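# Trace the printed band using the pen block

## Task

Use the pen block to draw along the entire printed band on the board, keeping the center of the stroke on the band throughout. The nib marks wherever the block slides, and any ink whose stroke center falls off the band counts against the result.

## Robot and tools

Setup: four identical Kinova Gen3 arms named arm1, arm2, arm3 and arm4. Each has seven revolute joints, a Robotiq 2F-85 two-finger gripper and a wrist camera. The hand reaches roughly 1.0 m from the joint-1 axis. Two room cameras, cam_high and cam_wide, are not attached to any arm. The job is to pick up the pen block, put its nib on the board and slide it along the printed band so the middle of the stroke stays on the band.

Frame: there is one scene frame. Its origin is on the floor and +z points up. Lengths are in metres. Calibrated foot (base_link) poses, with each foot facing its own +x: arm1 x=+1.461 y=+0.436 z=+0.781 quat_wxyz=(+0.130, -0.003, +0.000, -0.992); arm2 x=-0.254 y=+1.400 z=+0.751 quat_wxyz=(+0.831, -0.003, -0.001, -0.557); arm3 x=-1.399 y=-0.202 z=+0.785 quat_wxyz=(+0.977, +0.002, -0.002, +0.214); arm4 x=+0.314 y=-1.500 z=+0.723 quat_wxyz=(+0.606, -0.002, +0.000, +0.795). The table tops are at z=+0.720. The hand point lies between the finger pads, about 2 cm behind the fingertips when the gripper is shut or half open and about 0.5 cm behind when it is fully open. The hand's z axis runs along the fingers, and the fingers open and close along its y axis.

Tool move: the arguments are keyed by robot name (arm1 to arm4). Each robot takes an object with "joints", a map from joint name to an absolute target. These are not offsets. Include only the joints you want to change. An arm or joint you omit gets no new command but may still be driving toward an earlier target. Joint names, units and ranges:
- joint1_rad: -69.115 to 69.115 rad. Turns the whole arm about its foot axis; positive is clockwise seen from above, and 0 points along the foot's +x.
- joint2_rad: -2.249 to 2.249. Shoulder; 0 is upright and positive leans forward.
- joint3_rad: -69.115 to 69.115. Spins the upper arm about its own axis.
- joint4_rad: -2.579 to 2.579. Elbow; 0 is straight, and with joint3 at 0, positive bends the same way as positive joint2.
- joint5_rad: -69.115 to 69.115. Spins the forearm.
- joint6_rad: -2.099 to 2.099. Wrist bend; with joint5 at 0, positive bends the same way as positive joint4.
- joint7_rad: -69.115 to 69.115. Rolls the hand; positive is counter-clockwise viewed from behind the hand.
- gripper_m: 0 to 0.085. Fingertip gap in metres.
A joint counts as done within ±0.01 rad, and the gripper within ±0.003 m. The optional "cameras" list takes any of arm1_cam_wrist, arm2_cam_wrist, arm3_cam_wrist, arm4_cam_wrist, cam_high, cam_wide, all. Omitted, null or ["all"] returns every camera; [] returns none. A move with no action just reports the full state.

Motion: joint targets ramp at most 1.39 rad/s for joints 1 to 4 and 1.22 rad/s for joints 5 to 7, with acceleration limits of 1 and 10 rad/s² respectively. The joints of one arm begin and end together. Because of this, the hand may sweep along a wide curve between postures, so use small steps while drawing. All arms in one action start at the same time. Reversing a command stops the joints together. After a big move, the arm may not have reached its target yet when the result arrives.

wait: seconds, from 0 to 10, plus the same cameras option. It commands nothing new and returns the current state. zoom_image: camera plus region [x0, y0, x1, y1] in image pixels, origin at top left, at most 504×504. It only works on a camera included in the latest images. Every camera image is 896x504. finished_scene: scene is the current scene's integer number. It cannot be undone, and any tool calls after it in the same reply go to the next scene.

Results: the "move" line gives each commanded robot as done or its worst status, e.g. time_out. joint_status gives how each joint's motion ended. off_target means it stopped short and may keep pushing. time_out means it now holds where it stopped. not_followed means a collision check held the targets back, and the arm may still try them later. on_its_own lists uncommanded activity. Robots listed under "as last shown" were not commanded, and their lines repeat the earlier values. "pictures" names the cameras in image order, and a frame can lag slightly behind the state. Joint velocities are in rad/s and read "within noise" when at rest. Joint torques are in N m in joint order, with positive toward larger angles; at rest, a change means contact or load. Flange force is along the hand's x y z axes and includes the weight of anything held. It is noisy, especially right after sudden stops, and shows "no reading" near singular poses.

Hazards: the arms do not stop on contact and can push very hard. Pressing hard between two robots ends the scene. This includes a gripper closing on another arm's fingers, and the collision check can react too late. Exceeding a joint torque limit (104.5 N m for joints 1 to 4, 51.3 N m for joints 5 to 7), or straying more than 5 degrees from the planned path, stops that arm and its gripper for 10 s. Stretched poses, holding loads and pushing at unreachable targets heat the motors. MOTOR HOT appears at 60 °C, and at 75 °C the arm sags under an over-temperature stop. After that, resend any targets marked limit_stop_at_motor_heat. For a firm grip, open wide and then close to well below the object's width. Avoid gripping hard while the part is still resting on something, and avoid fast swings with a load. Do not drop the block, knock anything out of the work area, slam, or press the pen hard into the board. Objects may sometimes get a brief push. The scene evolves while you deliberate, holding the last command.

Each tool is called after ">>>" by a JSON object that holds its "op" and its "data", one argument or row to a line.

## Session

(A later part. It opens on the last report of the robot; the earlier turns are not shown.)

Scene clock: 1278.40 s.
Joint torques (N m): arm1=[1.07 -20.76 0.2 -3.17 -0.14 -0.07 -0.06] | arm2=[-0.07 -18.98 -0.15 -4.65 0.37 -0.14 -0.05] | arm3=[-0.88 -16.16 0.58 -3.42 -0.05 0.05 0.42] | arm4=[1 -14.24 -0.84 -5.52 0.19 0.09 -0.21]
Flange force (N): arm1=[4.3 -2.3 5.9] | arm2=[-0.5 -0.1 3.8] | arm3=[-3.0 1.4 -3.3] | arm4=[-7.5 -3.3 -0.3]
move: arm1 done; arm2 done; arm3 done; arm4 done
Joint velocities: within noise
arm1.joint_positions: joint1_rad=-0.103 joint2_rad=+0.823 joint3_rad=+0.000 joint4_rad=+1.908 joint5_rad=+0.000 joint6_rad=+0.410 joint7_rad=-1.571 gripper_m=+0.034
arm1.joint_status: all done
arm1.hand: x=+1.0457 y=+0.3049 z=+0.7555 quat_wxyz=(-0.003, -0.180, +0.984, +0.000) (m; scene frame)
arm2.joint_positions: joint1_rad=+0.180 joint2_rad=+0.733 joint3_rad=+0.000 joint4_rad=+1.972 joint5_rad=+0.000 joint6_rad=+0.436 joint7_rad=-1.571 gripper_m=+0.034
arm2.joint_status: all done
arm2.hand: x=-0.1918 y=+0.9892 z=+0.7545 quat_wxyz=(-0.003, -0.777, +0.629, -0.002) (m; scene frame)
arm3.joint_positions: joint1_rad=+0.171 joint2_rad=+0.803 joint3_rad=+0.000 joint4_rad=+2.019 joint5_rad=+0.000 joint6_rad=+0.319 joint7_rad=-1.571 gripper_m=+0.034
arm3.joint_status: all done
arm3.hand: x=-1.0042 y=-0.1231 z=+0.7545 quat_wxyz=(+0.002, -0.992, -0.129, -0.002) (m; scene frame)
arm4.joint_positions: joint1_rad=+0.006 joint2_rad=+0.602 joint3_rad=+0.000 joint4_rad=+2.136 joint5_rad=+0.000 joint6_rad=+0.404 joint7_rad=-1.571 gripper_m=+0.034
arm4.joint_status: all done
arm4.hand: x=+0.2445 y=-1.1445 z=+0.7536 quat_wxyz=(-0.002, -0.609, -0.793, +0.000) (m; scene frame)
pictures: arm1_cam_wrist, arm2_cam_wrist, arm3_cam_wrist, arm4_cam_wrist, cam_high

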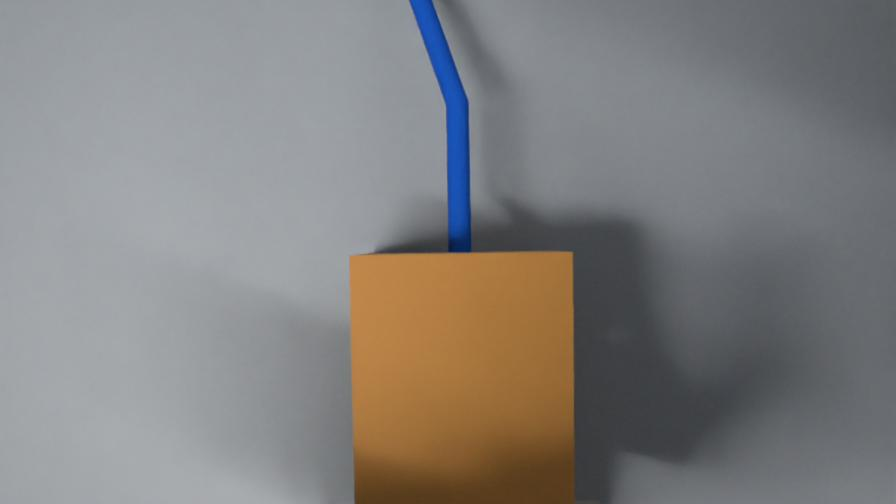

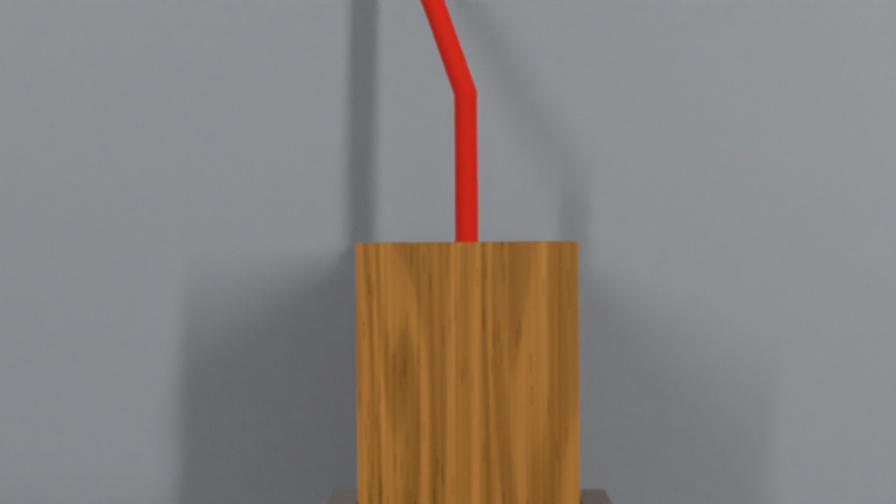

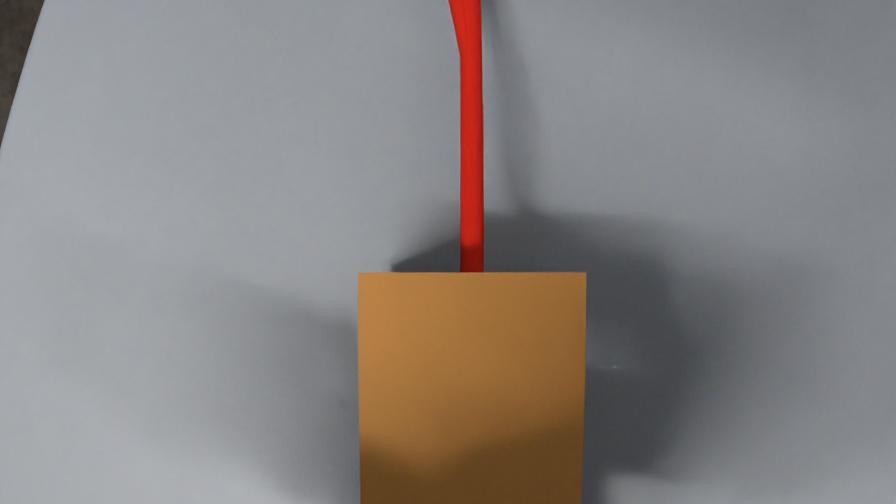

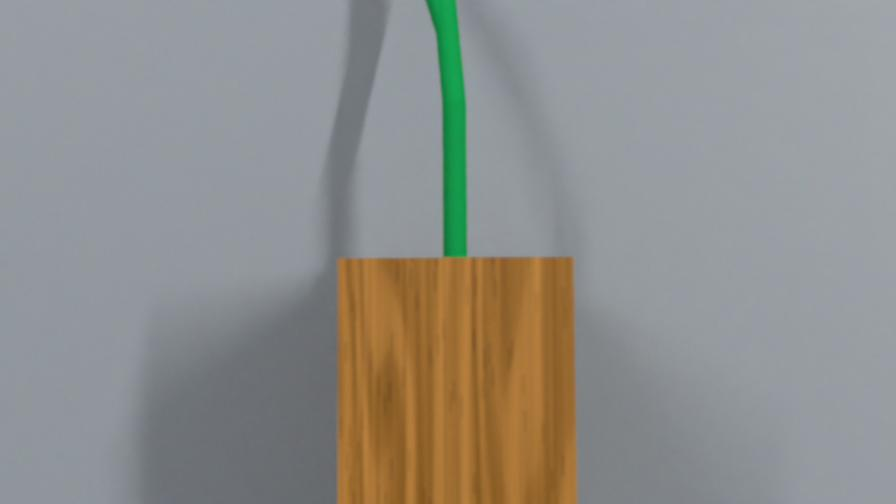

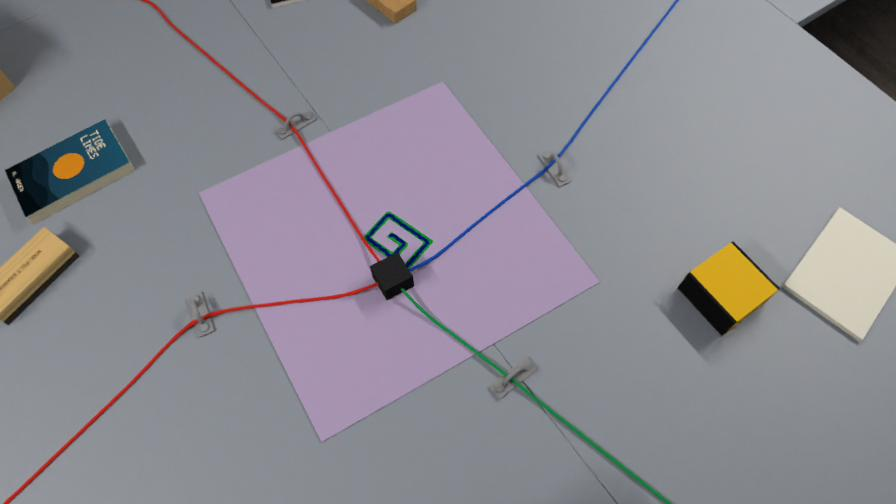

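>>> {"op": "move", "data": {
  "arm1": {"joints": {"joint2_rad": 0.8269, "joint4_rad": 1.908, "joint6_rad": 0.4067}},
  "arm2": {"joints": {"joint2_rad": 0.7369, "joint4_rad": 1.9724, "joint6_rad": 0.4324}},
  "arm3": {"joints": {"joint2_rad": 0.8074, "joint4_rad": 2.0193, "joint6_rad": 0.3149}},
  "arm4": {"joints": {"joint2_rad": 0.6066, "joint4_rad": 2.1369, "joint6_rad": 0.3981}},
  "cameras": []
}}

>>> {"op": "move", "data": {
  "arm1": {"joints": {"gripper_m": 0.07}},
  "arm2": {"joints": {"gripper_m": 0.07}},
  "arm3": {"joints": {"gripper_m": 0.07}},
  "arm4": {"joints": {"gripper_m": 0.07}},
  "cameras": []
}}

>>> {"op": "move", "data": {
  "arm1": {"joints": {"joint2_rad": 0.633, "joint4_rad": 1.879, "joint6_rad": 0.6296}},
  "arm2": {"joints": {"joint2_rad": 0.5432, "joint4_rad": 1.9211, "joint6_rad": 0.6773}},
  "arm3": {"joints": {"joint2_rad": 0.595, "joint4_rad": 1.992, "joint6_rad": 0.5546}},
  "arm4": {"joints": {"joint2_rad": 0.4002, "joint4_rad": 2.0606, "joint6_rad": 0.6808}},
  "cameras": ["cam_high", "arm1_cam_wrist", "arm2_cam_wrist", "arm3_cam_wrist", "arm4_cam_wrist"]
}}

>>> {"op": "zoom_image", "data": {
  "camera": "cam_high",
  "region": [360, 205, 440, 300]
}}

Scene clock: 1318.73 s.
Joint torques (N m): arm1=[1.05 -20.76 0.14 -3.14 -0.14 -0.08 -0.1] | arm2=[0.02 -18.86 -0.07 -4.63 0.35 -0.16 -0.18] | arm3=[-0.85 -16.19 0.56 -3.33 -0.03 0.04 0.45] | arm4=[1.01 -14.42 -0.83 -5.43 0.18 0.12 -0.19]
Flange force (N): arm1=[4.2 -2.2 5.9] | arm2=[-0.6 -0.1 3.4] | arm3=[-2.8 1.3 -3.4] | arm4=[-7.3 -3.4 0.1]
move: arm1 done; arm2 done; arm3 done; arm4 done
Joint velocities: within noise
arm1.joint_positions: joint1_rad=-0.103 joint2_rad=+0.827 joint3_rad=+0.000 joint4_rad=+1.908 joint5_rad=+0.000 joint6_rad=+0.407 joint7_rad=-1.571 gripper_m=+0.034
arm1.joint_status: all done
arm1.hand: x=+1.0458 y=+0.3049 z=+0.7540 quat_wxyz=(-0.003, -0.180, +0.984, +0.000) (m; scene frame)
arm2.joint_positions: joint1_rad=+0.180 joint2_rad=+0.737 joint3_rad=+0.000 joint4_rad=+1.972 joint5_rad=+0.000 joint6_rad=+0.432 joint7_rad=-1.571 gripper_m=+0.034
arm2.joint_status: all done
arm2.hand: x=-0.1918 y=+0.9892 z=+0.7530 quat_wxyz=(-0.003, -0.777, +0.629, -0.002) (m; scene frame)
arm3.joint_positions: joint1_rad=+0.171 joint2_rad=+0.807 joint3_rad=+0.000 joint4_rad=+2.019 joint5_rad=+0.000 joint6_rad=+0.315 joint7_rad=-1.571 gripper_m=+0.034
arm3.joint_status: all done
arm3.hand: x=-1.0043 y=-0.1231 z=+0.7528 quat_wxyz=(+0.002, -0.992, -0.129, -0.002) (m; scene frame)
arm4.joint_positions: joint1_rad=+0.006 joint2_rad=+0.607 joint3_rad=+0.000 joint4_rad=+2.137 joint5_rad=+0.000 joint6_rad=+0.398 joint7_rad=-1.571 gripper_m=+0.034
arm4.joint_status: all done
arm4.hand: x=+0.2445 y=-1.1445 z=+0.7518 quat_wxyz=(-0.002, -0.609, -0.793, +0.000) (m; scene frame)
pictures: none
No camera images: "cameras" was empty.

Scene clock: 1319.70 s.
Joint torques (N m): arm1=[1.04 -20.31 0.09 -3.01 -0.15 -0.09 -0.1] | arm2=[-0.08 -18.45 -0.12 -4.44 0.36 -0.14 -0.1] | arm3=[-0.89 -15.81 0.58 -3.22 -0.03 0.06 0.44] | arm4=[1.01 -14.14 -0.85 -5.36 0.18 0.09 -0.22]
Flange force (N): arm1=[4.3 -2.2 4.9] | arm2=[-0.5 0.1 2.4] | arm3=[-2.8 1.4 -4.3] | arm4=[-7.3 -3.3 -0.8]
move: arm1 done; arm2 done; arm3 done; arm4 done
Joint velocities: within noise
arm1.joint_positions: joint1_rad=-0.103 joint2_rad=+0.827 joint3_rad=+0.000 joint4_rad=+1.908 joint5_rad=+0.000 joint6_rad=+0.407 joint7_rad=-1.571 gripper_m=+0.070
arm1.joint_status: all done
arm1.hand: x=+1.0458 y=+0.3049 z=+0.7540 quat_wxyz=(-0.003, -0.180, +0.984, +0.000) (m; scene frame)
arm2.joint_positions: joint1_rad=+0.180 joint2_rad=+0.737 joint3_rad=+0.000 joint4_rad=+1.972 joint5_rad=+0.000 joint6_rad=+0.432 joint7_rad=-1.571 gripper_m=+0.070
arm2.joint_status: all done
arm2.hand: x=-0.1918 y=+0.9892 z=+0.7530 quat_wxyz=(-0.003, -0.777, +0.629, -0.002) (m; scene frame)
arm3.joint_positions: joint1_rad=+0.171 joint2_rad=+0.807 joint3_rad=+0.000 joint4_rad=+2.019 joint5_rad=+0.000 joint6_rad=+0.315 joint7_rad=-1.571 gripper_m=+0.070
arm3.joint_status: all done
arm3.hand: x=-1.0043 y=-0.1231 z=+0.7527 quat_wxyz=(+0.002, -0.992, -0.129, -0.002) (m; scene frame)
arm4.joint_positions: joint1_rad=+0.006 joint2_rad=+0.607 joint3_rad=+0.000 joint4_rad=+2.137 joint5_rad=+0.000 joint6_rad=+0.398 joint7_rad=-1.571 gripper_m=+0.070
arm4.joint_status: all done
arm4.hand: x=+0.2445 y=-1.1445 z=+0.7518 quat_wxyz=(-0.002, -0.609, -0.793, +0.000) (m; scene frame)
pictures: none
No camera images: "cameras" was empty.

Scene clock: 1321.00 s.
Joint torques (N m): arm1=[1.06 -19.13 0.04 -4.79 -0.16 -0.1 -0.06] | arm2=[0.01 -17.14 -0.23 -6.32 0.31 -0.17 -0.12] | arm3=[-0.85 -14.57 0.5 -5.22 -0.06 0.04 0.42] | arm4=[1 -12.75 -0.91 -7.45 0.17 0.12 -0.22]
Flange force (N): arm1=[5.0 -2.2 3.8] | arm2=[0.0 0.2 2.3] | arm3=[-3.6 1.0 -3.2] | arm4=[-7.1 -2.2 1.1]
move: arm1 done; arm2 done; arm3 done; arm4 done
Joint velocities: within noise
arm1.joint_positions: joint1_rad=-0.103 joint2_rad=+0.633 joint3_rad=+0.000 joint4_rad=+1.879 joint5_rad=+0.000 joint6_rad=+0.630 joint7_rad=-1.571 gripper_m=+0.070
arm1.joint_status: all done
arm1.hand: x=+1.0463 y=+0.3050 z=+0.8429 quat_wxyz=(-0.003, -0.180, +0.984, +0.000) (m; scene frame)
arm2.joint_positions: joint1_rad=+0.180 joint2_rad=+0.543 joint3_rad=+0.000 joint4_rad=+1.921 joint5_rad=+0.000 joint6_rad=+0.677 joint7_rad=-1.571 gripper_m=+0.070
arm2.joint_status: all done
arm2.hand: x=-0.1917 y=+0.9898 z=+0.8420 quat_wxyz=(-0.003, -0.777, +0.629, -0.002) (m; scene frame)
arm3.joint_positions: joint1_rad=+0.171 joint2_rad=+0.595 joint3_rad=+0.000 joint4_rad=+1.992 joint5_rad=+0.000 joint6_rad=+0.555 joint7_rad=-1.571 gripper_m=+0.070
arm3.joint_status: all done
arm3.hand: x=-1.0046 y=-0.1236 z=+0.8420 quat_wxyz=(+0.002, -0.992, -0.129, -0.002) (m; scene frame)
arm4.joint_positions: joint1_rad=+0.006 joint2_rad=+0.400 joint3_rad=+0.000 joint4_rad=+2.061 joint5_rad=+0.000 joint6_rad=+0.681 joint7_rad=-1.571 gripper_m=+0.070
arm4.joint_status: all done
arm4.hand: x=+0.2443 y=-1.1442 z=+0.8391 quat_wxyz=(-0.002, -0.609, -0.793, +0.000) (m; scene frame)
pictures: arm1_cam_wrist, arm2_cam_wrist, arm3_cam_wrist, arm4_cam_wrist, cam_high

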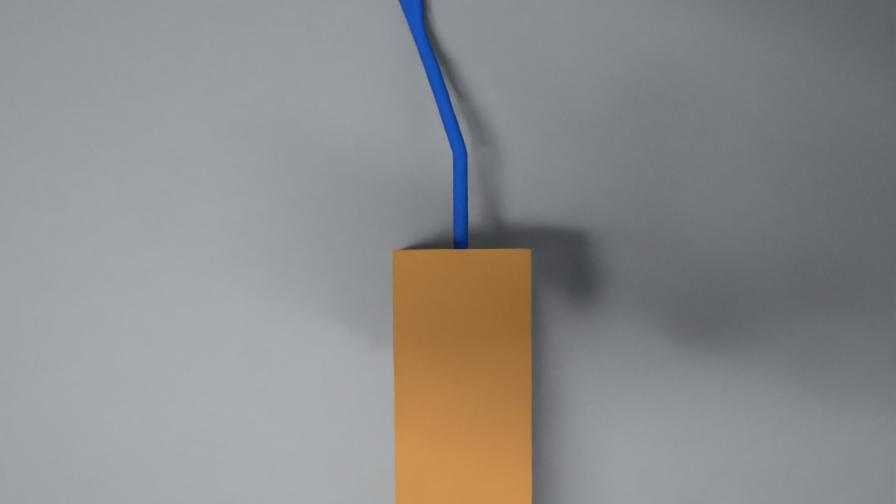

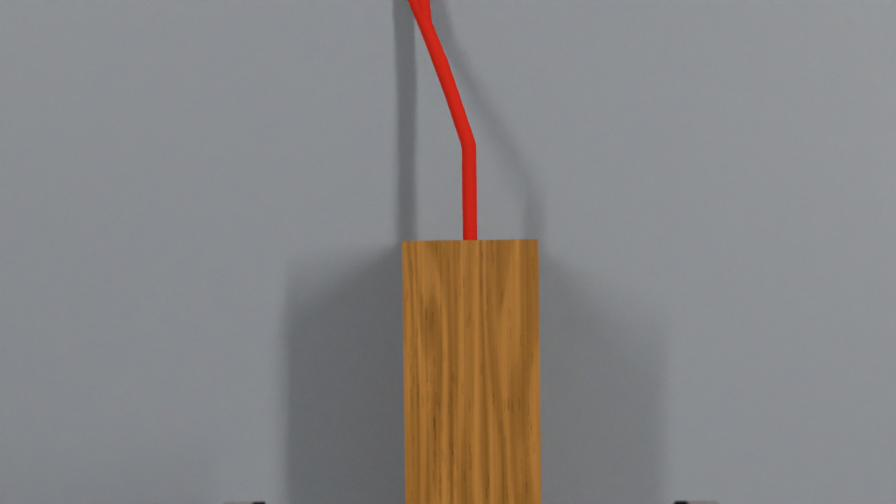

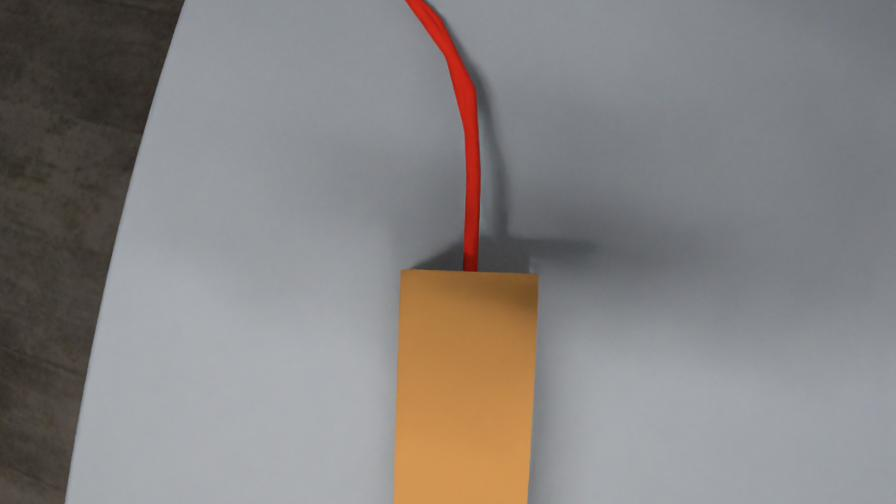

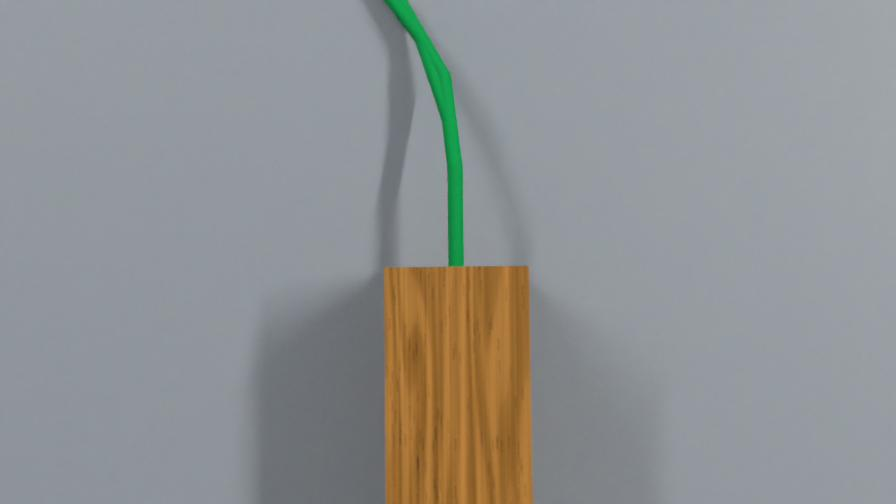

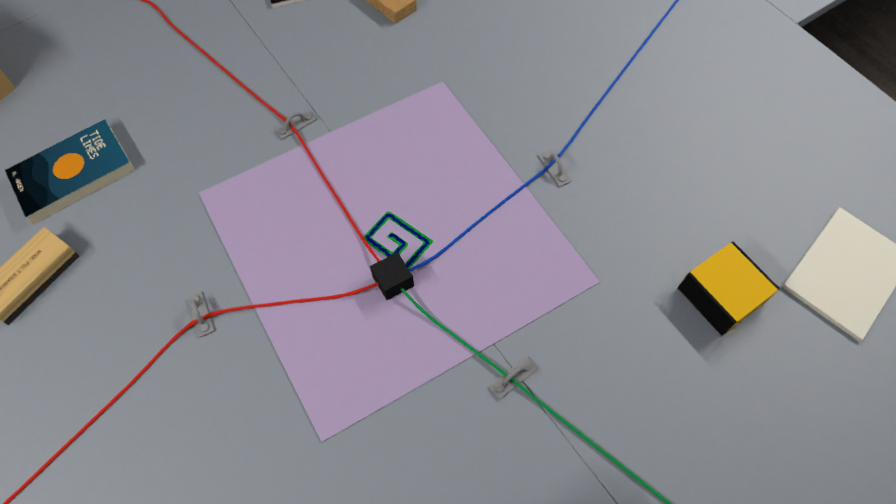

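Scaled by 5.305 from the camera's 896x504 image, which has a finer 1280x720 frame.

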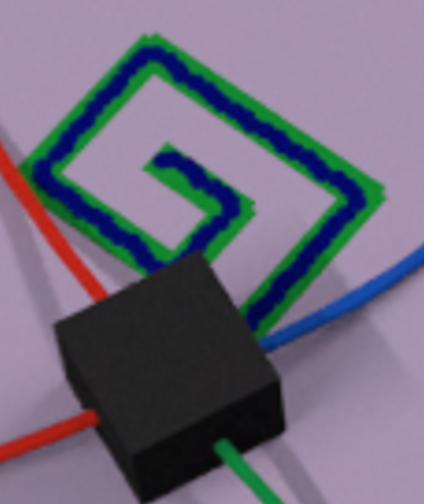

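>>> {"op": "finished_scene", "data": {
  "scene": 2
}}

The scene is finished: the task was done.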